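# Hang the blue mug on the mug tree

## Task

Get the blue mug hanging from the mug tree by its handle, with the mug not resting on or touching the tree's base, and leave it there without the robot holding it.

## Robot and tools

Robot: two arms, left_arm and right_arm. right_arm has a right hand and left_arm a left hand that mirrors it. Each arm has waist, shoulder, elbow, wrist pitch, wrist yaw and wrist roll joints. Drives are cheap, with play, and wrists are weak. Expect the hand to rest a few cm from the commanded pose, and lower when carrying weight, since the elbow sags. Command a bit higher to make up for it.

Frames: the scene frame has its origin at table-top height midway between the nominal arm bases, +z up, +x out over the table, +y toward left_arm. Calibrated bases: left_arm (+0.005, +0.306, +0.007) m, quat_wxyz (+1.000, 0, 0, +0.024); right_arm (-0.013, -0.313, +0.007) m, quat_wxyz (+1.000, 0, 0, -0.024). Hand positions, targets and velocities are given in each arm's own base frame. Fixed cameras and the table use the scene frame. Printed poses can be a few cm off, more at long reach.

Hand point axes (right hand): +z runs along the straight fingers toward the tips, +x goes across the palm away from the thumb, and +y points out of the back, so the palm face is at y = -0.062. On the left hand +x points toward the thumb. Open finger tips sit about 0.11 m out in z. A rigid mast on the palm side of the wrist (x +0.05 to +0.10, z -0.16 to -0.11) can strike things.

execute_actions(actions, cameras). actions is a list of actions. Each action is a list of up to 15 rows, one row per 1/30 s step. If an action has fewer than 15 rows, its last row is held for the remaining steps, so one action lasts 0.5 s. Every row has exactly 48 numbers, each in [-1, 1], covering both arms even if only one moves:
1-6: left_arm dx, dy, dz, rx, ry, rz.
7-22: left hand places. Put grasp numbers a, b, c, d in 7-10 and exactly 0 in 11-22, or the row is rejected.
23-24: left current_limit, speed.
25-30: right_arm dx, dy, dz, rx, ry, rz.
31-46: right hand places, same layout (a, b, c, d, then twelve 0s).
47-48: right current_limit, speed.

dx..rz are an offset, not a pose. They are taken along that arm's base axes, measured from the Hand target as it stood when the action began. Every row of the action counts from that same start, not from the row before. Scale: 1.0 = 0.6 m for dx, dy, dz, and 1.0 = 180 degrees for rx, ry, rz, which form one rotation vector turning about the Hand target position. All zeros holds the target, and sending the same offset again moves it further. Translations longer than 1.0 are shortened. Each step, commanded orientation is clipped to within 40 degrees of the measured orientation, and position is preferred when both cannot be met. If the hand rests short of the target, send the missing distance as a new offset. To stop pressing on something, command the target back beyond the hand point.

Grasp numbers, each -1..+1, 0 = open hand. a curls index and middle at the outer hinges. b bends all three fingers at the knuckles. c swings the thumb in front of the palm and draws the index toward it. d curls the ring finger. Typical pinch/grasp values are around (0.25-0.5, 0.25-0.6, 0.75-0.8, 0-0.5). A hand's numbers are goals, not changes: to keep a grip or leave a hand alone, resend its last grasp numbers (zeros if none sent yet). current_limit maps -1..+1 to 0..550 mA, the motor current cap, with a floor of 11 mA. speed sets finger speed to (speed+1)/2 of 8.5 rad/s. Both start at +0.4 and -0.6 and stay as last written.

cameras: a list of names (cam_head_left, cam_head_right, cam_high), ["all"], or []. An unknown name invalidates the call. If omitted, images come only with an empty actions list. A call returns once the robot is still, or 3 s after its last action.

zoom_image(camera, region): a closer look at the latest image from cam_head_left, cam_head_right or cam_high. region is [x0, y0, x1, y1] in pixels from the top-left, at most 504 x 504. Full images are 672x504.

finished_scene(scene=1): ends the scene for good. The mug must stay hung with no help from the robot.

Results, per arm:
- end_effector_position (m) and end_effector_quat_wxyz, in the base frame.
- Hand target: the last commanded pose after clipping, which the next offsets start from.
- Joint positions, velocities (can read "within noise"), and torques (include the arm's own weight; entries 3 and 4 wrap at ±28 N m).
- Step readings: end_effector_position at some intermediate steps.
- hand_goal, hand_measured, hand_current_ma (positive pushes toward -1), and hand_state, one word per motor in the order index_mcp, index_abd, index_pip, index_dip, middle_*, ring_*, thumb_cmc, thumb_axl, thumb_mcp, thumb_ipl. States are moving, goal, blocked (resting away from its goal and pressing) or overload (shut off).
- hand_current_limit and hand_speed.
- Motor temperatures, plus MOTOR HOT at 85 °C, or OVER-TEMPERATURE FAULT when an arm drops at 100 °C.

Avoid:
- Dropping the mug, releasing it while it is moving, or letting anything fall far.
- Slamming into or hard pressing on the tree, table or camera stand.
- Pushing objects out of the work area.
- Any contact or pinch between the two arms or hands, which can end the scene.
- A finger motor staying at 495 mA or more for 5 s, which shuts it off for 10 s. Use a moderate current_limit.
- Holding loads, keeping an arm stretched out, or pushing toward an unreachable pose for long, since motors heat up.
- Wrist placed near the waist axis, where small moves can swing the whole arm.

Loose objects can sometimes be nudged by outside pushes.

Each tool is called after "Call:" in YAML: its name, and indented under it one key for each argument.

## Session

Call:
execute_actions:
  actions: []

Scene clock: 0.00 s.
left_arm: end_effector_position=(+0.5948, +0.0023, +0.3244) hand_goal=(+0.754, +0.000, +0.576, +0.696, +0.754, +0.000, +0.576, +0.696, +0.754, +0.000, +0.576, +0.696, +0.714, +0.678, +0.226, +0.168) hand_measured=(+0.754, +0.000, +0.576, +0.696, +0.754, +0.000, +0.576, +0.696, +0.754, +0.000, +0.576, +0.696, +0.714, +0.678, +0.226, +0.168) hand_current_ma=(+0, +0, +0, +0, +0, +0, +0, +0, +0, +0, +0, +0, +0, +0, +0, +0) hand_state=(goal, goal, goal, goal, goal, goal, goal, goal, goal, goal, goal, goal, goal, goal, goal, goal) hand_current_limit=0.40 hand_speed=-0.60 end_effector_quat_wxyz=(+0.314, +0.184, +0.913, +0.186) | right_arm: end_effector_position=(+0.4513, +0.0569, +0.3758) hand_goal=(+0.754, +0.000, +0.576, +0.696, +0.754, +0.000, +0.576, +0.696, +0.754, +0.000, +0.576, +0.696, +0.714, +0.678, +0.226, +0.168) hand_measured=(+0.754, +0.000, +0.576, +0.696, +0.754, +0.000, +0.576, +0.696, +0.754, +0.000, +0.576, +0.696, +0.714, +0.678, +0.226, +0.168) hand_current_ma=(+0, +0, +0, +0, +0, +0, +0, +0, +0, +0, +0, +0, +0, +0, +0, +0) hand_state=(goal, goal, goal, goal, goal, goal, goal, goal, goal, overload, goal, goal, goal, goal, goal, goal) hand_current_limit=0.40 hand_speed=-0.60 end_effector_quat_wxyz=(+0.210, +0.384, +0.531, +0.726)
Joint positions: left_arm=[-0.244 1.518 1.442 -0.834 -0.38 -1.284] | right_arm=[-0.01 1.122 0.461 0.842 -0.666 0.456]
Joint velocities: within noise
Joint torques (N m): no reading
Motor temperatures (°C): left_arm=[30 28 28 28 25 26] | right_arm=[26 27 29 25 29 27]
Heat: left arm: hottest waist 30 °C; right arm: hottest elbow 29 °C.
Hand target: left_arm +0.6013, +0.0016, +0.3479; +0.339, +0.178, +0.904, +0.189 | right_arm +0.4522, +0.0561, +0.3974; +0.227, +0.366, +0.525, +0.734

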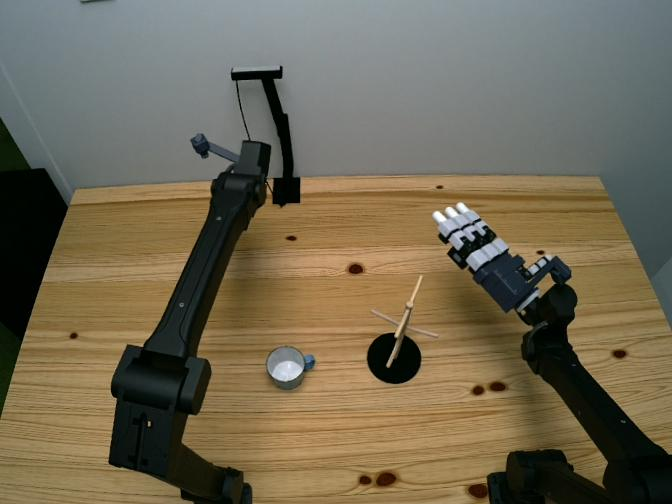

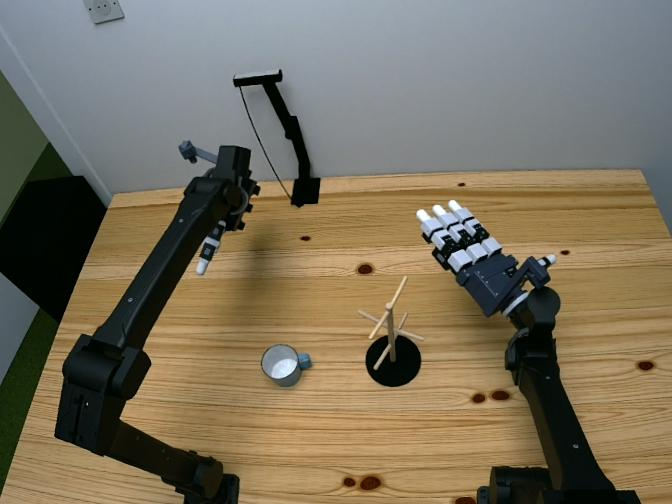

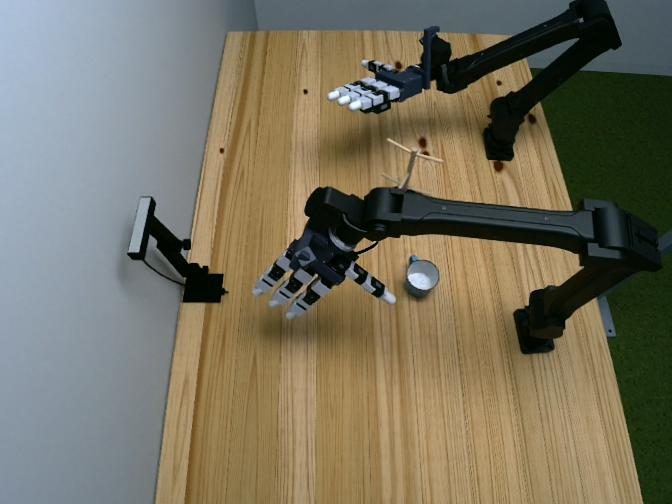

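Call:
zoom_image:
  camera: "cam_head_right"
  region: [230, 260, 450, 425]

Call:
zoom_image:
  camera: "cam_head_left"
  region: [230, 260, 450, 425]

Call:
zoom_image:
  camera: "cam_high"
  region: [350, 120, 560, 370]

Scaled by 2.291 from the camera's 672x504 image, which has a finer 960x720 frame.

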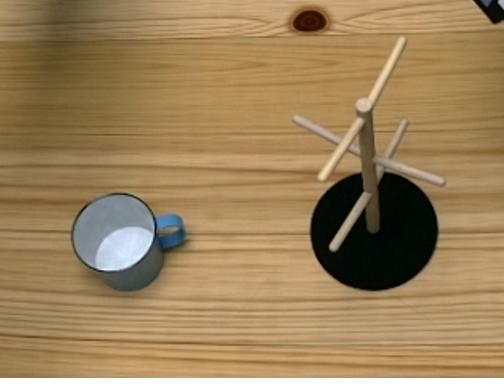

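Scaled by 2.291 from the camera's 672x504 image, which has a finer 960x720 frame.

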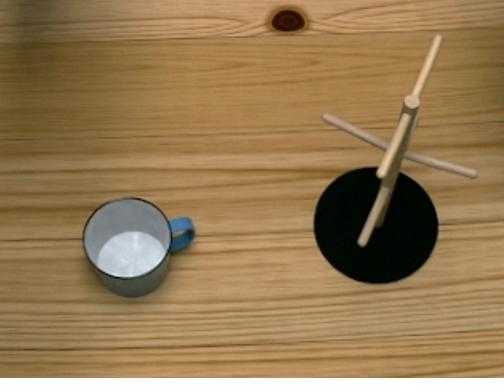

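Scaled by 2.016 from the camera's 672x504 image, which has a finer 960x720 frame.

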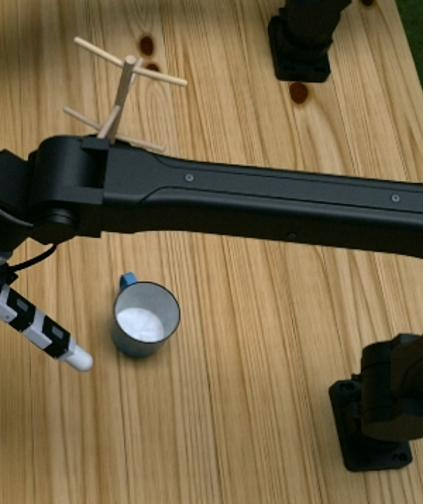

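Call:
zoom_image:
  camera: "cam_head_left"
  region: [80, 330, 340, 504]

Call:
zoom_image:
  camera: "cam_head_left"
  region: [420, 180, 672, 504]

Call:
zoom_image:
  camera: "cam_head_right"
  region: [400, 180, 652, 504]

Call:
zoom_image:
  camera: "cam_high"
  region: [300, 20, 660, 370]

Scaled by 1.938 from the camera's 672x504 image, which has a finer 960x720 frame.

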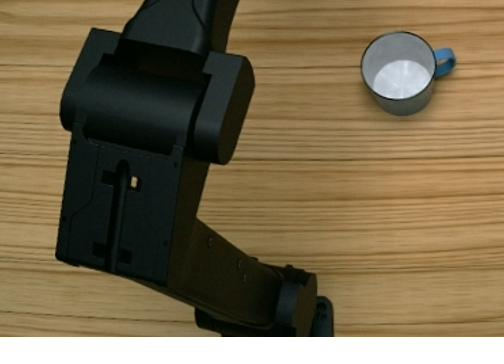

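Scaled by 1.556 from the camera's 672x504 image, which has a finer 960x720 frame.

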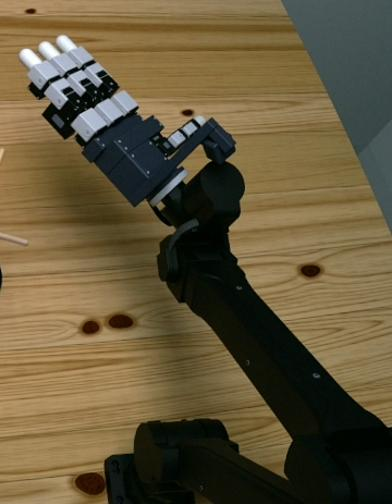

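Scaled by 1.556 from the camera's 672x504 image, which has a finer 960x720 frame.

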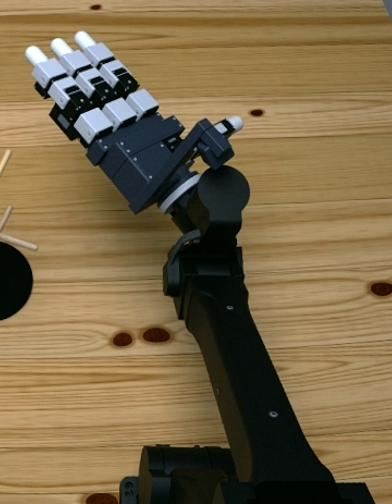

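Scaled by 1.400 from the camera's 672x504 image, which has a finer 960x720 frame.

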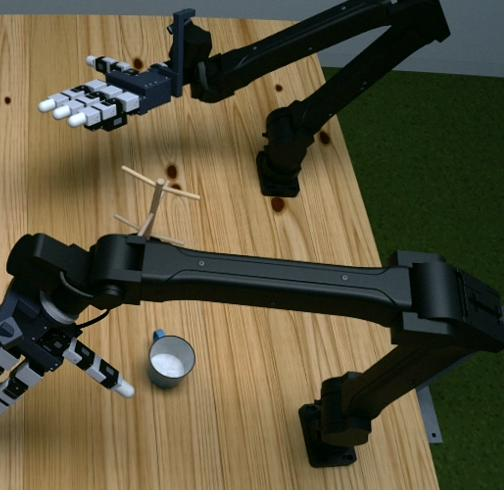

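Call:
execute_actions:
  actions:
    - [[-0.07,-0.0323,-0.008,0.107,0.0373,-0.1225,0,0,0,0,0,0,0,0,0,0,0,0,0,0,0,0,0.4,-0.6,0,-0.0333,0,0,0,0,0,0,0,0,0,0,0,0,0,0,0,0,0,0,0,0,0.4,-0.6]]
    - [[-0.07,-0.0323,-0.008,0.107,0.0373,-0.1225,0,0,0,0,0,0,0,0,0,0,0,0,0,0,0,0,0.4,-0.6,0,-0.0333,0,0,0,0,0,0,0,0,0,0,0,0,0,0,0,0,0,0,0,0,0.4,-0.6]]

Scene clock: 652.73 s.
left_arm: end_effector_position=(+0.5089, -0.0395, +0.3207) hand_goal=(+0.750, +0.000, +0.580, +0.700, +0.750, +0.000, +0.580, +0.700, +0.750, +0.000, +0.580, +0.700, +0.710, +0.680, +0.230, +0.170) hand_measured=(+0.756, +0.000, +0.580, +0.698, +0.756, +0.000, +0.580, +0.698, +0.756, +0.000, +0.580, +0.698, +0.716, +0.678, +0.226, +0.168) hand_current_ma=(+7, +0, +0, -3, +9, +0, +0, -3, +9, +0, +0, -2, +10, -3, -7, -3) hand_state=(goal, goal, goal, goal, goal, goal, goal, goal, goal, goal, goal, goal, goal, goal, goal, goal) hand_current_limit=0.40 hand_speed=-0.60 end_effector_quat_wxyz=(+0.187, +0.623, +0.699, +0.296) | right_arm: end_effector_position=(+0.4493, +0.0212, +0.3746) hand_goal=(+0.750, +0.000, +0.580, +0.700, +0.750, +0.000, +0.580, +0.700, +0.750, +0.000, +0.580, +0.700, +0.710, +0.680, +0.230, +0.170) hand_measured=(+0.760, +0.000, +0.580, +0.698, +0.762, +0.000, +0.580, +0.698, +0.762, +0.000, +0.580, +0.698, +0.720, +0.678, +0.228, +0.168) hand_current_ma=(+18, +0, +0, -2, +19, +0, +0, -2, +22, +0, +0, -2, +14, -2, -1, -2) hand_state=(goal, goal, goal, goal, goal, goal, goal, goal, goal, overload, goal, goal, goal, goal, goal, goal) hand_current_limit=0.40 hand_speed=-0.60 end_effector_quat_wxyz=(+0.208, +0.384, +0.534, +0.724)
Joint positions: left_arm=[-0.279 1.151 1.019 -0.804 -0.356 -0.276] | right_arm=[-0.135 1.127 0.461 0.859 -0.793 0.482]
Joint torques (N m): left_arm=[2.02 -9.82 10.4 2.63 -0.14 0.13] | right_arm=[-1.26 -4.31 10.25 2.86 0.11 -0.01]
Motor temperatures (°C): left_arm=[29 37 52 28 25 25] | right_arm=[26 27 55 26 28 27]
Heat: left arm: hottest elbow 52 °C; right arm: hottest elbow 55 °C.
Hand target: left_arm +0.5173, -0.0372, +0.3385; +0.204, +0.616, +0.695, +0.309 | right_arm +0.4523, +0.0160, +0.3974; +0.227, +0.366, +0.525, +0.734
Off the commanded pose: left_arm 0.020 m, 3 deg | right_arm 0.024 m, 3 deg.
Step readings (end_effector_position of left_arm | right_arm):
0: (+0.5948, +0.0023, +0.3244) | (+0.4513, +0.0569, +0.3758)
1: (+0.5959, +0.0006, +0.3254) | (+0.4512, +0.0557, +0.3757)
2: (+0.5903, -0.0047, +0.3243) | (+0.4503, +0.0537, +0.3754)
4: (+0.5647, -0.0034, +0.3118) | (+0.4497, +0.0502, +0.3749)
8: (+0.5428, -0.0064, +0.3072) | (+0.4505, +0.0428, +0.3748)
15: (+0.5498, -0.0144, +0.3216) | (+0.4506, +0.0421, +0.3747)
16: (+0.5505, -0.0171, +0.3222) | (+0.4505, +0.0405, +0.3745)
17: (+0.5462, -0.0220, +0.3210) | (+0.4491, +0.0384, +0.3745)
19: (+0.5245, -0.0243, +0.3104) | (+0.4485, +0.0321, +0.3745)
23: (+0.5057, -0.0309, +0.3132) | (+0.4490, +0.0220, +0.3753)
30: (+0.5079, -0.0370, +0.3205) | (+0.4493, +0.0213, +0.3747)

Call:
execute_actions:
  actions:
    - [[-0.07,-0.0323,-0.008,0.107,0.0373,-0.1225,0,0,0,0,0,0,0,0,0,0,0,0,0,0,0,0,0.4,-0.6,0,-0.0333,0,0,0,0,0,0,0,0,0,0,0,0,0,0,0,0,0,0,0,0,0.4,-0.6]]
    - [[-0.07,-0.0323,-0.008,0.107,0.0373,-0.1225,0,0,0,0,0,0,0,0,0,0,0,0,0,0,0,0,0.4,-0.6,0,-0.0333,0,0,0,0,0,0,0,0,0,0,0,0,0,0,0,0,0,0,0,0,0.4,-0.6]]
    - [[-0.07,-0.0323,-0.008,0.107,0.0373,-0.1225,0,0,0,0,0,0,0,0,0,0,0,0,0,0,0,0,0.4,-0.6,0,-0.0333,0,0,0,0,0,0,0,0,0,0,0,0,0,0,0,0,0,0,0,0,0.4,-0.6]]

Scene clock: 663.57 s.
left_arm: end_effector_position=(+0.3826, -0.0964, +0.2949) hand_goal=(+0.750, +0.000, +0.580, +0.700, +0.750, +0.000, +0.580, +0.700, +0.750, +0.000, +0.580, +0.700, +0.710, +0.680, +0.230, +0.170) hand_measured=(+0.750, +0.000, +0.580, +0.698, +0.750, +0.000, +0.580, +0.698, +0.750, +0.000, +0.580, +0.698, +0.712, +0.678, +0.226, +0.168) hand_current_ma=(+0, +0, +0, -3, +0, +0, +0, -2, +0, +0, -1, -2, +2, -3, -7, -3) hand_state=(goal, goal, goal, goal, goal, goal, goal, goal, goal, goal, goal, goal, goal, goal, goal, goal) hand_current_limit=0.40 hand_speed=-0.60 end_effector_quat_wxyz=(-0.088, +0.944, +0.060, +0.311) | right_arm: end_effector_position=(+0.4462, -0.0372, +0.3640) hand_goal=(+0.750, +0.000, +0.580, +0.700, +0.750, +0.000, +0.580, +0.700, +0.750, +0.000, +0.580, +0.700, +0.710, +0.680, +0.230, +0.170) hand_measured=(+0.762, +0.000, +0.580, +0.698, +0.762, +0.000, +0.582, +0.698, +0.764, +0.000, +0.582, +0.698, +0.720, +0.678, +0.230, +0.168) hand_current_ma=(+19, +0, +1, -2, +21, +0, +1, -2, +24, +0, +1, -2, +14, -2, -1, -1) hand_state=(goal, goal, goal, goal, goal, goal, goal, goal, goal, overload, goal, goal, goal, goal, goal, goal) hand_current_limit=0.40 hand_speed=-0.60 end_effector_quat_wxyz=(+0.199, +0.394, +0.529, +0.725)
Joint positions: left_arm=[-0.195 0.879 0.946 -1.049 -0.316 1.346] | right_arm=[-0.324 1.188 0.464 0.959 -0.974 0.567]
Joint torques (N m): left_arm=[1.79 -5.3 13.24 0.96 -0.05 0.04] | right_arm=[-1.38 -4.95 11.47 2.62 0.12 -0.01]
Motor temperatures (°C): left_arm=[29 35 55 28 25 25] | right_arm=[26 27 55 26 28 27]
Heat: left arm: hottest elbow 55 °C; right arm: hottest elbow 55 °C.
Hand target: left_arm +0.3913, -0.0953, +0.3241; -0.085, +0.938, +0.063, +0.330 | right_arm +0.4523, -0.0438, +0.3976; +0.227, +0.366, +0.525, +0.734
Off the commanded pose: left_arm 0.030 m, 2 deg | right_arm 0.035 m, 5 deg.
Step readings (end_effector_position of left_arm | right_arm):
0: (+0.5089, -0.0395, +0.3207) | (+0.4493, +0.0212, +0.3746)
1: (+0.5082, -0.0423, +0.3203) | (+0.4492, +0.0198, +0.3745)
2: (+0.5033, -0.0462, +0.3171) | (+0.4473, +0.0189, +0.3743)
4: (+0.4853, -0.0499, +0.3107) | (+0.4470, +0.0120, +0.3738)
8: (+0.4698, -0.0535, +0.3198) | (+0.4488, +0.0020, +0.3717)
15: (+0.4689, -0.0565, +0.3217) | (+0.4487, +0.0016, +0.3714)
16: (+0.4668, -0.0592, +0.3199) | (+0.4484, +0.0002, +0.3715)
17: (+0.4609, -0.0627, +0.3154) | (+0.4466, -0.0008, +0.3711)
19: (+0.4459, -0.0672, +0.3110) | (+0.4460, -0.0075, +0.3703)
23: (+0.4320, -0.0738, +0.3188) | (+0.4474, -0.0169, +0.3684)
30: (+0.4284, -0.0772, +0.3148) | (+0.4475, -0.0178, +0.3680)
31: (+0.4252, -0.0776, +0.3115) | (+0.4472, -0.0193, +0.3679)
32: (+0.4175, -0.0787, +0.3049) | (+0.4455, -0.0207, +0.3676)
34: (+0.4021, -0.0815, +0.2958) | (+0.4446, -0.0268, +0.3668)
38: (+0.3891, -0.0888, +0.2929) | (+0.4461, -0.0356, +0.3642)
45: (+0.3844, -0.0956, +0.2963) | (+0.4461, -0.0370, +0.3641)

Call:
execute_actions:
  actions:
    - [[-0.116,-0.0139,-0.0759,0.1107,-0.0724,-0.0529,0,0,0.75,0,0,0,0,0,0,0,0,0,0,0,0,0,0.4,-0.6,0,0,0,0,0,0,0,0,0,0,0,0,0,0,0,0,0,0,0,0,0,0,0.4,-0.6]]
    - [[-0.116,-0.0139,-0.0759,0.1107,-0.0724,-0.0529,0,0,0.75,0,0,0,0,0,0,0,0,0,0,0,0,0,0.4,-0.6,0,0,0,0,0,0,0,0,0,0,0,0,0,0,0,0,0,0,0,0,0,0,0.4,-0.6]]
  cameras: ["all"]

Scene clock: 679.57 s.
left_arm: end_effector_position=(+0.2462, -0.1111, +0.2148) hand_goal=(+0.488, +0.000, +0.168, +0.700, +0.750, +0.000, +0.580, +0.926, +0.938, +0.000, +0.580, +0.700, -0.564, +0.680, +0.042, +0.058) hand_measured=(+0.484, -0.002, +0.170, +0.698, +0.744, -0.002, +0.578, +0.924, +0.932, -0.002, +0.578, +0.698, -0.568, +0.678, +0.040, +0.058) hand_current_ma=(-7, -1, +1, -2, -10, -2, -1, -3, -10, -2, -1, -2, -5, -2, -1, +1) hand_state=(goal, goal, goal, goal, goal, goal, goal, goal, goal, goal, goal, goal, goal, goal, goal, goal) hand_current_limit=0.40 hand_speed=-0.60 end_effector_quat_wxyz=(-0.331, +0.758, -0.207, +0.522) | right_arm: end_effector_position=(+0.4462, -0.0372, +0.3640) hand_goal=(+0.750, +0.000, +0.580, +0.700, +0.750, +0.000, +0.580, +0.700, +0.750, +0.000, +0.580, +0.700, +0.710, +0.680, +0.230, +0.170) hand_measured=(+0.762, +0.000, +0.580, +0.698, +0.762, +0.000, +0.582, +0.698, +0.764, +0.000, +0.582, +0.698, +0.720, +0.678, +0.230, +0.168) hand_current_ma=(+19, +0, +1, -2, +21, +0, +1, -2, +24, +0, +1, -2, +14, -2, -1, -1) hand_state=(goal, goal, goal, goal, goal, goal, goal, goal, goal, overload, goal, goal, goal, goal, goal, goal) hand_current_limit=0.40 hand_speed=-0.60 end_effector_quat_wxyz=(+0.199, +0.394, +0.529, +0.725)
Joint positions: left_arm=[-0.86 0.25 0.382 -0.676 -1.098 1.906] | right_arm=[-0.324 1.188 0.464 0.959 -0.974 0.567]
Joint torques (N m): left_arm=[1.85 1.38 10.47 3.21 -0.52 -0.03] | right_arm=[-1.38 -4.66 11.48 2.59 0.11 0.01]
Motor temperatures (°C): left_arm=[29 34 59 27 25 25] | right_arm=[26 27 53 26 28 27]
Heat: left arm: hottest elbow 59 °C; right arm: hottest elbow 53 °C.
Hand target: left_arm +0.2521, -0.1120, +0.2329; -0.325, +0.755, -0.187, +0.539 | right_arm +0.4523, -0.0438, +0.3976; +0.227, +0.366, +0.525, +0.734
Off the commanded pose: left_arm 0.019 m, 3 deg | right_arm 0.035 m, 5 deg.
Step readings (end_effector_position of left_arm | right_arm):
0: (+0.3826, -0.0964, +0.2949) | (+0.4462, -0.0372, +0.3640)
1: (+0.3830, -0.0901, +0.2900) | (+0.4462, -0.0372, +0.3640)
2: (+0.3819, -0.0783, +0.2849) | (+0.4462, -0.0372, +0.3640)
4: (+0.3508, -0.0801, +0.2646) | (+0.4462, -0.0372, +0.3640)
8: (+0.3090, -0.0979, +0.2532) | (+0.4462, -0.0372, +0.3640)
15: (+0.3104, -0.1022, +0.2610) | (+0.4462, -0.0372, +0.3640)
16: (+0.3108, -0.0978, +0.2578) | (+0.4462, -0.0372, +0.3640)
17: (+0.3090, -0.0865, +0.2534) | (+0.4462, -0.0372, +0.3640)
19: (+0.2840, -0.0897, +0.2304) | (+0.4462, -0.0372, +0.3640)
23: (+0.2502, -0.1059, +0.2105) | (+0.4462, -0.0372, +0.3640)
30: (+0.2465, -0.1116, +0.2157) | (+0.4462, -0.0372, +0.3640)

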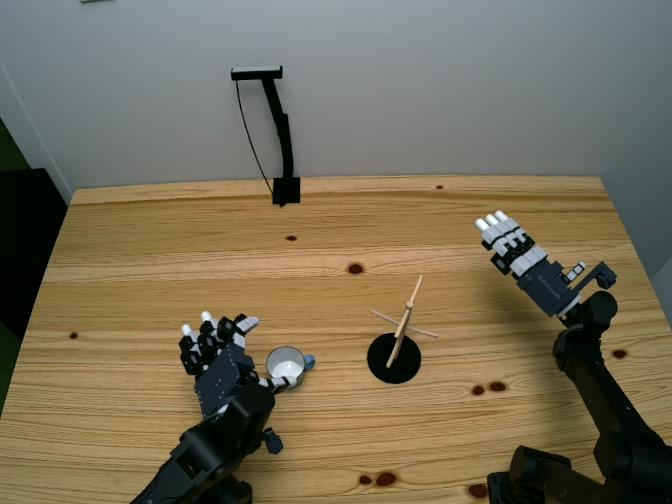

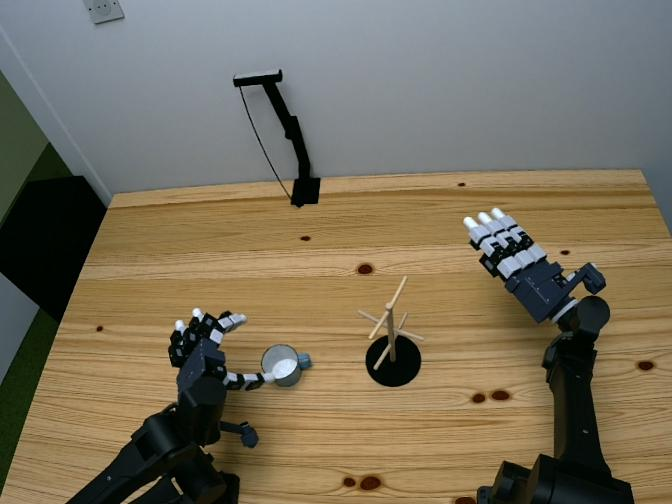

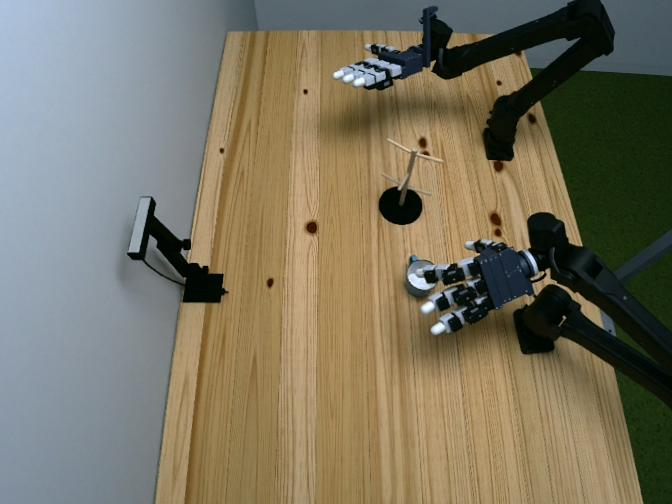

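Call:
zoom_image:
  camera: "cam_head_left"
  region: [160, 290, 340, 430]

Call:
zoom_image:
  camera: "cam_head_right"
  region: [160, 290, 340, 430]

Call:
zoom_image:
  camera: "cam_high"
  region: [360, 180, 560, 350]

Scaled by 2.800 from the camera's 672x504 image, which has a finer 960x720 frame.

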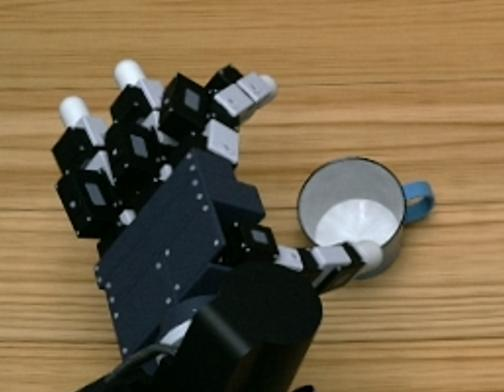

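Scaled by 2.800 from the camera's 672x504 image, which has a finer 960x720 frame.

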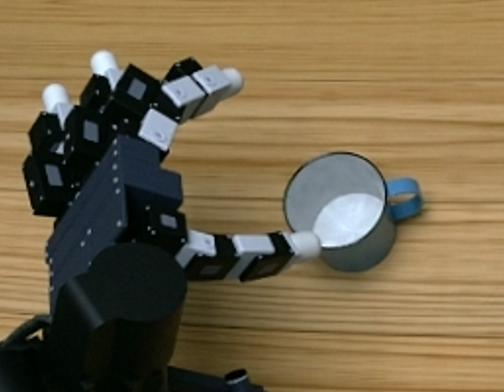

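Scaled by 2.520 from the camera's 672x504 image, which has a finer 960x720 frame.

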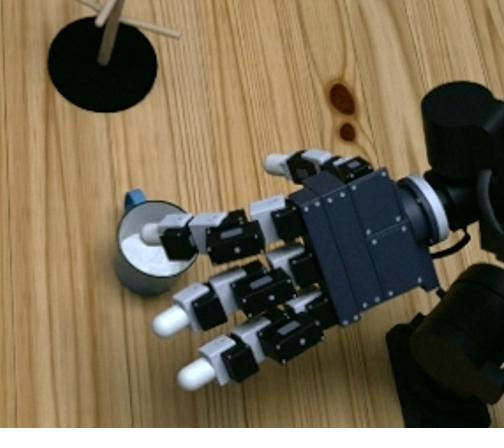

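Call:
execute_actions:
  actions:
    - [[0.0232,-0.0083,-0.1365,0,0,0,0,0,0.75,0,0,0,0,0,0,0,0,0,0,0,0,0,0.4,-0.6,0,0,0,0,0,0,0,0,0,0,0,0,0,0,0,0,0,0,0,0,0,0,0.4,-0.6]]
  cameras: ["all"]

Call:
zoom_image:
  camera: "cam_head_left"
  region: [160, 290, 340, 430]

Call:
zoom_image:
  camera: "cam_head_right"
  region: [160, 290, 340, 430]

Call:
zoom_image:
  camera: "cam_high"
  region: [360, 200, 540, 350]

Scene clock: 745.60 s.
left_arm: end_effector_position=(+0.2550, -0.1115, +0.1280) hand_goal=(+0.488, +0.000, +0.168, +0.700, +0.750, +0.000, +0.580, +0.926, +0.938, +0.000, +0.580, +0.700, -0.564, +0.680, +0.042, +0.058) hand_measured=(+0.482, -0.002, +0.168, +0.698, +0.742, -0.002, +0.578, +0.924, +0.930, -0.002, +0.578, +0.698, -0.570, +0.678, +0.042, +0.058) hand_current_ma=(-8, -1, +1, -2, -14, -2, -1, -3, -13, -2, -1, -2, -9, -2, -1, +1) hand_state=(goal, goal, goal, goal, goal, goal, goal, goal, goal, goal, goal, goal, goal, goal, goal, goal) hand_current_limit=0.40 hand_speed=-0.60 end_effector_quat_wxyz=(-0.333, +0.758, -0.206, +0.521) | right_arm: end_effector_position=(+0.4462, -0.0372, +0.3640) hand_goal=(+0.750, +0.000, +0.580, +0.700, +0.750, +0.000, +0.580, +0.700, +0.750, +0.000, +0.580, +0.700, +0.710, +0.680, +0.230, +0.170) hand_measured=(+0.762, +0.000, +0.580, +0.698, +0.762, +0.000, +0.582, +0.698, +0.764, +0.000, +0.582, +0.698, +0.720, +0.678, +0.230, +0.168) hand_current_ma=(+19, +0, +1, -2, +21, +0, +1, -2, +24, +0, +1, -2, +14, -2, -1, -1) hand_state=(goal, goal, goal, goal, goal, goal, goal, goal, goal, overload, goal, goal, goal, goal, goal, goal) hand_current_limit=0.40 hand_speed=-0.60 end_effector_quat_wxyz=(+0.199, +0.394, +0.529, +0.725)
Joint positions: left_arm=[-0.814 0.284 0.15 -0.37 -1.063 1.957] | right_arm=[-0.324 1.188 0.464 0.959 -0.974 0.567]
Joint torques (N m): left_arm=[2.08 2.14 11.52 3.28 -0.19 -0.03] | right_arm=[-1.26 -4.78 11.45 2.66 0.12 0.01]
Motor temperatures (°C): left_arm=[29 31 53 28 26 25] | right_arm=[26 27 53 26 28 27]
Heat: left arm: hottest elbow 53 °C; right arm: hottest elbow 53 °C.
Hand target: left_arm +0.2660, -0.1170, +0.1512; -0.325, +0.755, -0.187, +0.539 | right_arm +0.4523, -0.0438, +0.3976; +0.227, +0.366, +0.525, +0.734
Off the commanded pose: left_arm 0.026 m, 3 deg | right_arm 0.035 m, 5 deg.
Step readings (end_effector_position of left_arm | right_arm):
0: (+0.2462, -0.1111, +0.2148) | (+0.4462, -0.0372, +0.3640)
1: (+0.2474, -0.1114, +0.2097) | (+0.4462, -0.0372, +0.3640)
2: (+0.2511, -0.1133, +0.2072) | (+0.4462, -0.0372, +0.3640)
4: (+0.2504, -0.1145, +0.1700) | (+0.4462, -0.0372, +0.3640)
8: (+0.2486, -0.1090, +0.1194) | (+0.4462, -0.0372, +0.3640)
15: (+0.2544, -0.1114, +0.1270) | (+0.4462, -0.0372, +0.3640)

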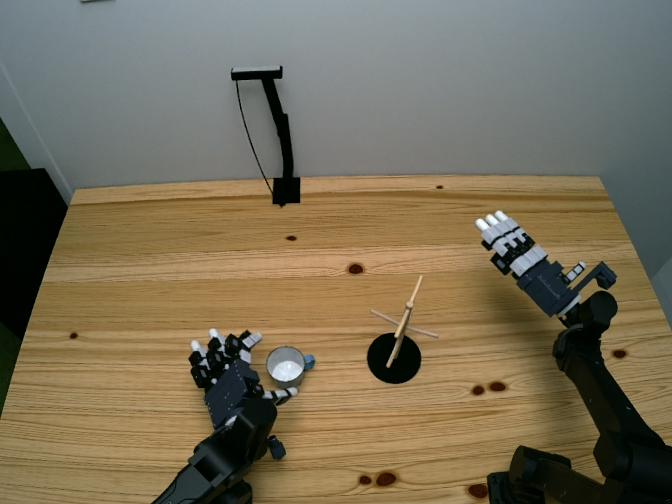

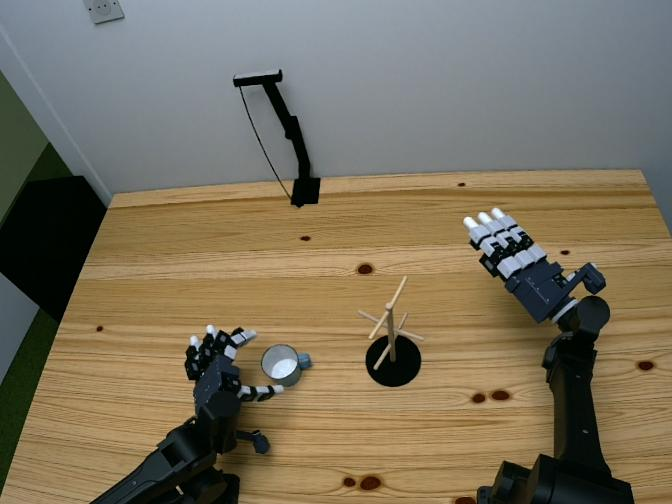

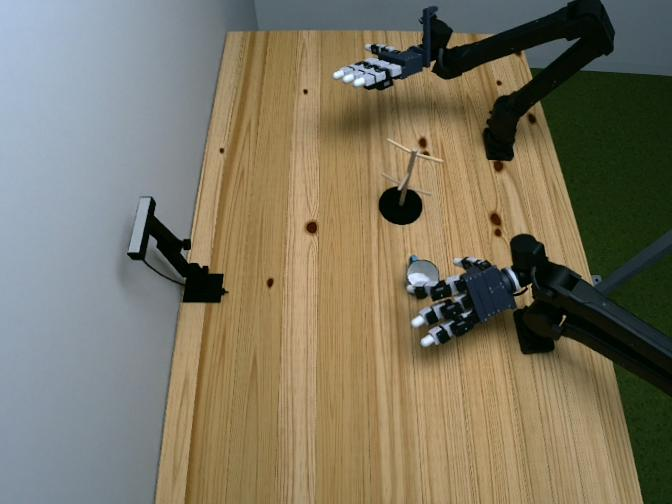

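Scaled by 2.800 from the camera's 672x504 image, which has a finer 960x720 frame.

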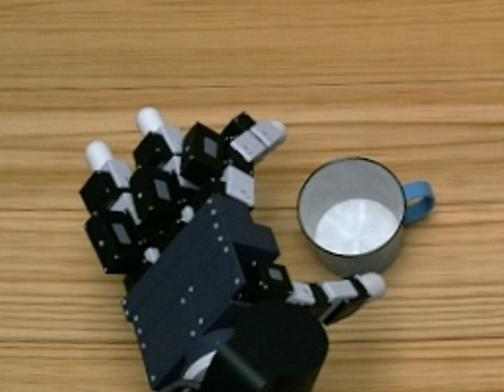

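Scaled by 2.800 from the camera's 672x504 image, which has a finer 960x720 frame.

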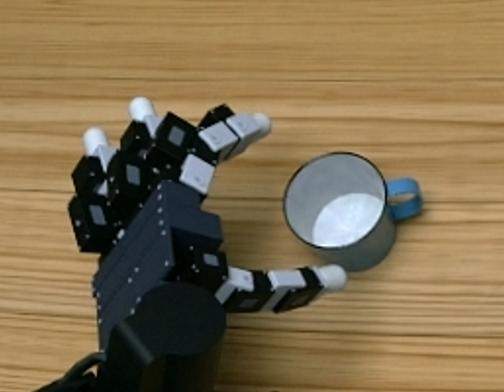

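Scaled by 2.800 from the camera's 672x504 image, which has a finer 960x720 frame.

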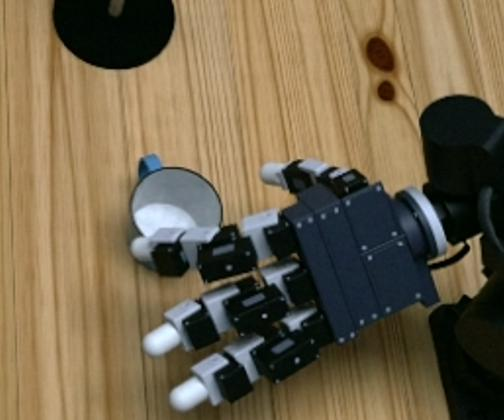

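Call:
execute_actions:
  actions:
    - [[0.0387,-0.0287,0,0,0,0,0,0,0.75,0,0,0,0,0,0,0,0,0,0,0,0,0,0.4,-0.6,0,0,0,0,0,0,0,0,0,0,0,0,0,0,0,0,0,0,0,0,0,0,0.4,-0.6]]
    - [[0,0,-0.055,0,0,0,0,0,0.75,0,0,0,0,0,0,0,0,0,0,0,0,0,0.4,-0.6,0,0,0,0,0,0,0,0,0,0,0,0,0,0,0,0,0,0,0,0,0,0,0.4,-0.6]]
  cameras: ["all"]

Call:
zoom_image:
  camera: "cam_head_left"
  region: [160, 290, 340, 430]

Call:
zoom_image:
  camera: "cam_head_right"
  region: [160, 290, 340, 430]

Call:
zoom_image:
  camera: "cam_high"
  region: [360, 200, 540, 350]

Scene clock: 791.87 s.
left_arm: end_effector_position=(+0.2824, -0.1333, +0.1075) hand_goal=(+0.488, +0.000, +0.168, +0.700, +0.750, +0.000, +0.580, +0.926, +0.938, +0.000, +0.580, +0.700, -0.564, +0.680, +0.042, +0.058) hand_measured=(+0.482, -0.002, +0.168, +0.698, +0.742, -0.002, +0.578, +0.924, +0.930, -0.002, +0.578, +0.698, -0.570, +0.678, +0.042, +0.058) hand_current_ma=(-9, -2, +1, -2, -14, -2, -1, -3, -13, -2, -1, -2, -10, -2, -1, +1) hand_state=(goal, goal, goal, goal, goal, goal, goal, goal, goal, goal, goal, goal, goal, goal, goal, goal) hand_current_limit=0.40 hand_speed=-0.60 end_effector_quat_wxyz=(-0.328, +0.757, -0.202, +0.527) | right_arm: end_effector_position=(+0.4462, -0.0372, +0.3640) hand_goal=(+0.750, +0.000, +0.580, +0.700, +0.750, +0.000, +0.580, +0.700, +0.750, +0.000, +0.580, +0.700, +0.710, +0.680, +0.230, +0.170) hand_measured=(+0.762, +0.000, +0.580, +0.698, +0.762, +0.000, +0.582, +0.698, +0.764, +0.000, +0.582, +0.698, +0.720, +0.678, +0.230, +0.168) hand_current_ma=(+19, +0, +1, -2, +21, +0, +1, -2, +24, +0, +1, -2, +14, -2, -1, -1) hand_state=(goal, goal, goal, goal, goal, goal, goal, goal, goal, overload, goal, goal, goal, goal, goal, goal) hand_current_limit=0.40 hand_speed=-0.60 end_effector_quat_wxyz=(+0.199, +0.394, +0.529, +0.725)
Joint positions: left_arm=[-0.777 0.6 0.124 0.019 -1.026 1.989] | right_arm=[-0.324 1.188 0.464 0.959 -0.974 0.567]
Joint torques (N m): left_arm=[2.26 -0.38 8.85 3.33 -0.17 -0.04] | right_arm=[-1.32 -4.72 11.44 2.67 0.11 0.01]
Motor temperatures (°C): left_arm=[29 31 58 28 25 25] | right_arm=[26 27 55 26 28 27]
Heat: left arm: hottest elbow 58 °C; right arm: hottest elbow 55 °C.
Hand target: left_arm +0.2892, -0.1342, +0.1180; -0.325, +0.755, -0.187, +0.539 | right_arm +0.4523, -0.0438, +0.3976; +0.227, +0.366, +0.525, +0.734
Off the commanded pose: left_arm 0.013 m, 2 deg | right_arm 0.035 m, 5 deg.
Step readings (end_effector_position of left_arm | right_arm):
0: (+0.2550, -0.1115, +0.1280) | (+0.4462, -0.0372, +0.3640)
1: (+0.2559, -0.1125, +0.1286) | (+0.4462, -0.0372, +0.3640)
2: (+0.2577, -0.1148, +0.1282) | (+0.4462, -0.0372, +0.3640)
4: (+0.2619, -0.1198, +0.1246) | (+0.4462, -0.0372, +0.3640)
8: (+0.2666, -0.1237, +0.1141) | (+0.4462, -0.0372, +0.3640)
15: (+0.2718, -0.1243, +0.1187) | (+0.4462, -0.0372, +0.3640)
16: (+0.2727, -0.1254, +0.1189) | (+0.4462, -0.0372, +0.3640)
17: (+0.2748, -0.1276, +0.1196) | (+0.4462, -0.0372, +0.3640)
19: (+0.2779, -0.1309, +0.1152) | (+0.4462, -0.0372, +0.3640)
23: (+0.2809, -0.1330, +0.1068) | (+0.4462, -0.0372, +0.3640)
30: (+0.2820, -0.1331, +0.1065) | (+0.4462, -0.0372, +0.3640)

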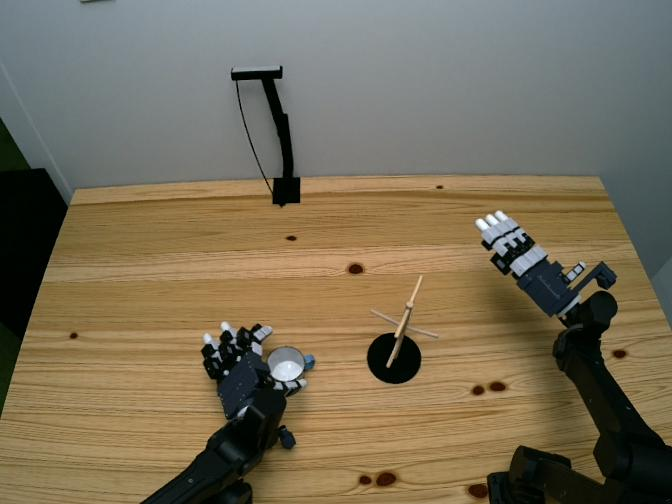

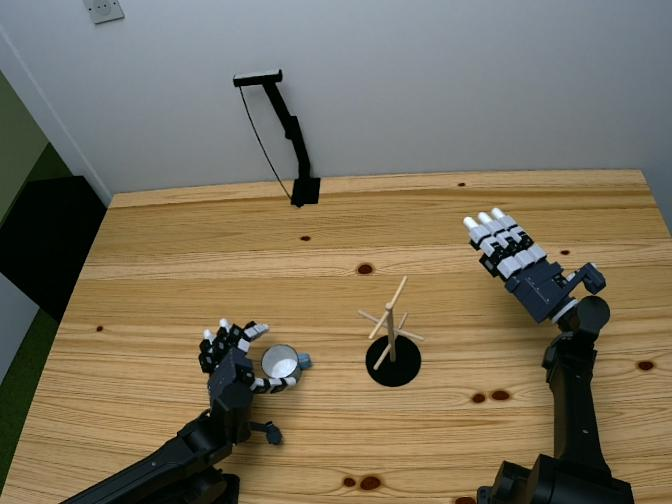

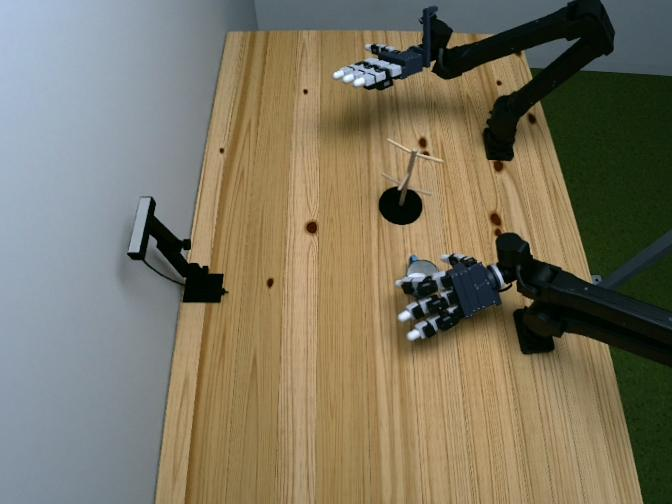

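Scaled by 2.800 from the camera's 672x504 image, which has a finer 960x720 frame.

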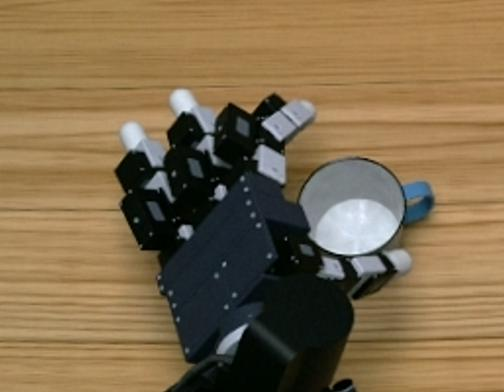

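Scaled by 2.800 from the camera's 672x504 image, which has a finer 960x720 frame.

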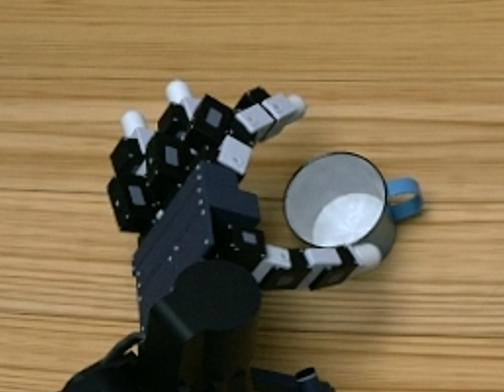

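Scaled by 2.800 from the camera's 672x504 image, which has a finer 960x720 frame.

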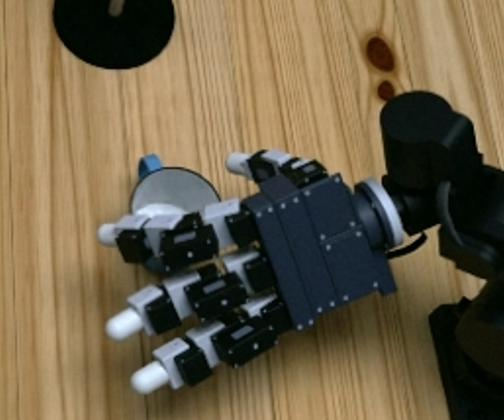

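Call:
execute_actions:
  actions:
    - [[0,0,-0.0245,0,0,0,0,0,0.75,0,0,0,0,0,0,0,0,0,0,0,0,0,0.2,-0.7,0,0,0,0,0,0,0,0,0,0,0,0,0,0,0,0,0,0,0,0,0,0,0.4,-0.6]]
    - [[0,0,0,0,0,0,0,0.25,0.75,0,0,0,0,0,0,0,0,0,0,0,0,0,0.2,-0.7,0,0,0,0,0,0,0,0,0,0,0,0,0,0,0,0,0,0,0,0,0,0,0.4,-0.6]]
  cameras: ["all"]

Call:
zoom_image:
  camera: "cam_head_left"
  region: [160, 290, 340, 430]

Call:
zoom_image:
  camera: "cam_head_right"
  region: [160, 290, 340, 430]

Call:
zoom_image:
  camera: "cam_high"
  region: [360, 200, 540, 350]

Scene clock: 810.00 s.
left_arm: end_effector_position=(+0.2830, -0.1331, +0.0937) hand_goal=(+0.150, +0.000, +0.242, +0.750, +0.312, +0.000, +0.530, +0.926, +0.562, +0.000, +0.580, +0.750, -0.564, +0.680, +0.042, +0.108) hand_measured=(+0.164, +0.002, +0.248, +0.752, +0.310, -0.002, +0.530, +0.924, +0.558, -0.002, +0.578, +0.746, -0.570, +0.678, +0.042, +0.106) hand_current_ma=(+31, +2, +9, +2, -4, -2, +1, -3, -5, -2, -1, -4, -10, -2, -1, -3) hand_state=(goal, goal, goal, goal, goal, goal, goal, goal, goal, goal, goal, goal, goal, goal, goal, goal) hand_current_limit=0.20 hand_speed=-0.70 end_effector_quat_wxyz=(-0.327, +0.757, -0.200, +0.529) | right_arm: end_effector_position=(+0.4462, -0.0372, +0.3640) hand_goal=(+0.750, +0.000, +0.580, +0.700, +0.750, +0.000, +0.580, +0.700, +0.750, +0.000, +0.580, +0.700, +0.710, +0.680, +0.230, +0.170) hand_measured=(+0.762, +0.000, +0.580, +0.698, +0.762, +0.000, +0.582, +0.698, +0.764, +0.000, +0.582, +0.698, +0.720, +0.678, +0.230, +0.168) hand_current_ma=(+19, +0, +1, -2, +21, +0, +1, -2, +24, +0, +1, -2, +14, -2, -1, -1) hand_state=(goal, goal, goal, goal, goal, goal, goal, goal, goal, overload, goal, goal, goal, goal, goal, goal) hand_current_limit=0.40 hand_speed=-0.60 end_effector_quat_wxyz=(+0.199, +0.394, +0.529, +0.725)
Joint positions: left_arm=[-0.775 0.667 0.092 0.123 -1.024 1.989] | right_arm=[-0.324 1.188 0.464 0.959 -0.974 0.567]
Joint torques (N m): left_arm=[2.02 -0.62 8.54 3.19 -0.14 -0.11] | right_arm=[-1.2 -4.78 11.48 2.63 0.12 -0.01]
Motor temperatures (°C): left_arm=[29 31 54 28 25 25] | right_arm=[26 27 55 26 28 27]
Heat: left arm: hottest elbow 54 °C; right arm: hottest elbow 55 °C.
Hand target: left_arm +0.2892, -0.1342, +0.1034; -0.325, +0.755, -0.187, +0.539 | right_arm +0.4523, -0.0438, +0.3976; +0.227, +0.366, +0.525, +0.734
Off the commanded pose: left_arm 0.012 m, 2 deg | right_arm 0.035 m, 5 deg.
Step readings (end_effector_position of left_arm | right_arm):
0: (+0.2824, -0.1333, +0.1075) | (+0.4462, -0.0372, +0.3640)
1: (+0.2826, -0.1336, +0.1074) | (+0.4462, -0.0372, +0.3640)
2: (+0.2833, -0.1342, +0.1067) | (+0.4462, -0.0372, +0.3640)
4: (+0.2831, -0.1340, +0.1009) | (+0.4462, -0.0372, +0.3640)
8: (+0.2816, -0.1329, +0.0916) | (+0.4462, -0.0372, +0.3640)
15: (+0.2818, -0.1331, +0.0917) | (+0.4462, -0.0372, +0.3640)
16: (+0.2820, -0.1333, +0.0921) | (+0.4462, -0.0372, +0.3640)
17: (+0.2822, -0.1332, +0.0924) | (+0.4462, -0.0372, +0.3640)
19: (+0.2822, -0.1332, +0.0924) | (+0.4462, -0.0372, +0.3640)
23: (+0.2822, -0.1332, +0.0924) | (+0.4462, -0.0372, +0.3640)
30: (+0.2828, -0.1330, +0.0934) | (+0.4462, -0.0372, +0.3640)

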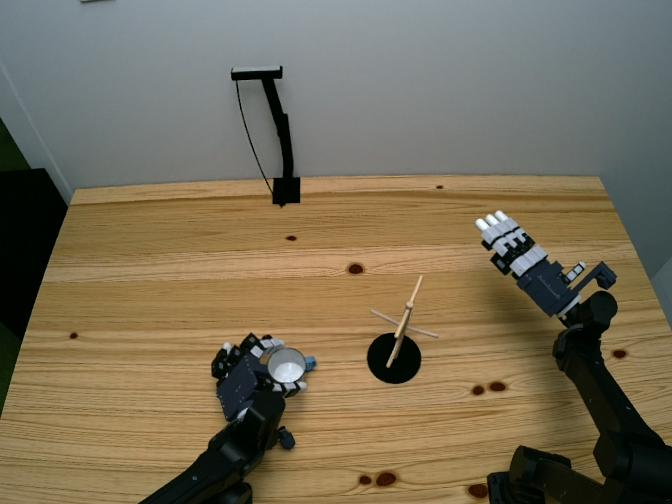

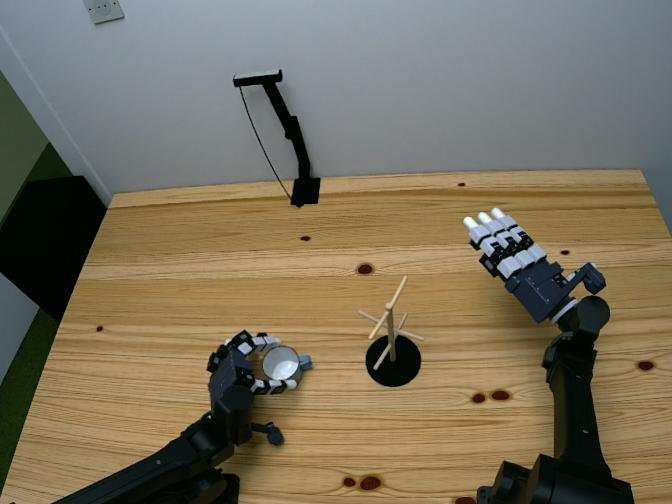

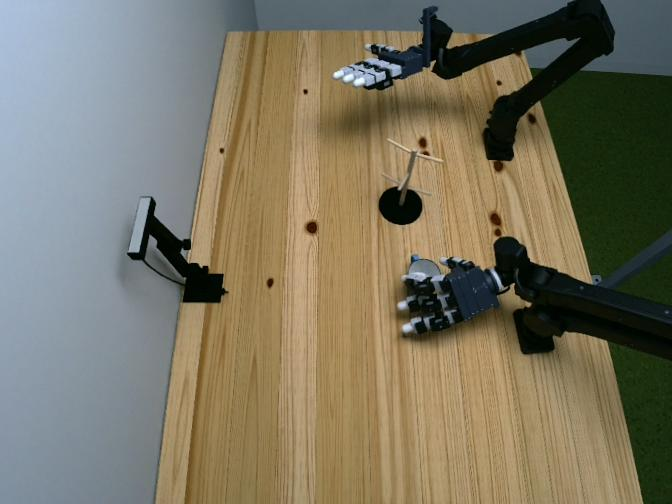

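Scaled by 2.800 from the camera's 672x504 image, which has a finer 960x720 frame.

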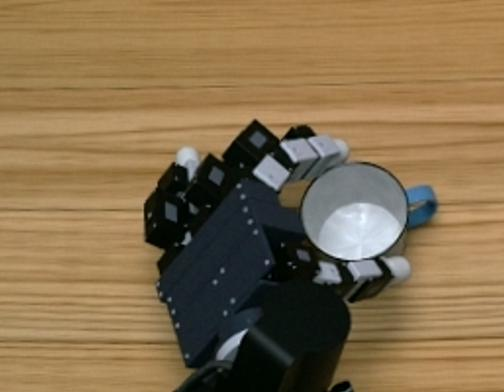

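Scaled by 2.800 from the camera's 672x504 image, which has a finer 960x720 frame.

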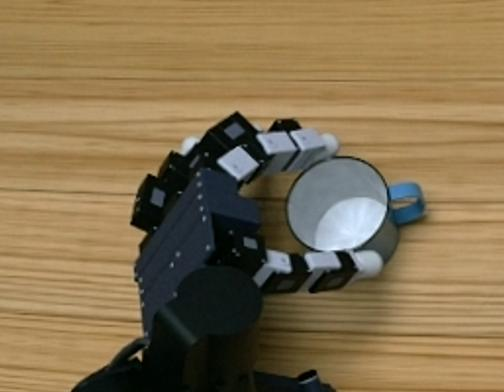

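Scaled by 2.800 from the camera's 672x504 image, which has a finer 960x720 frame.

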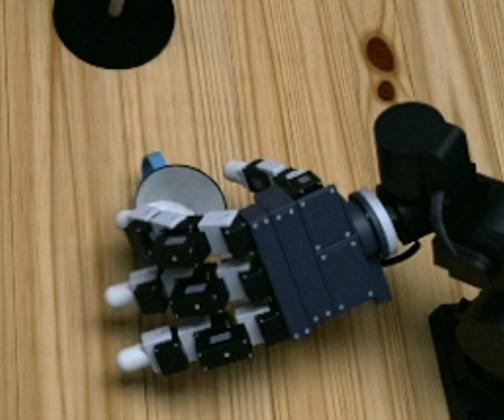

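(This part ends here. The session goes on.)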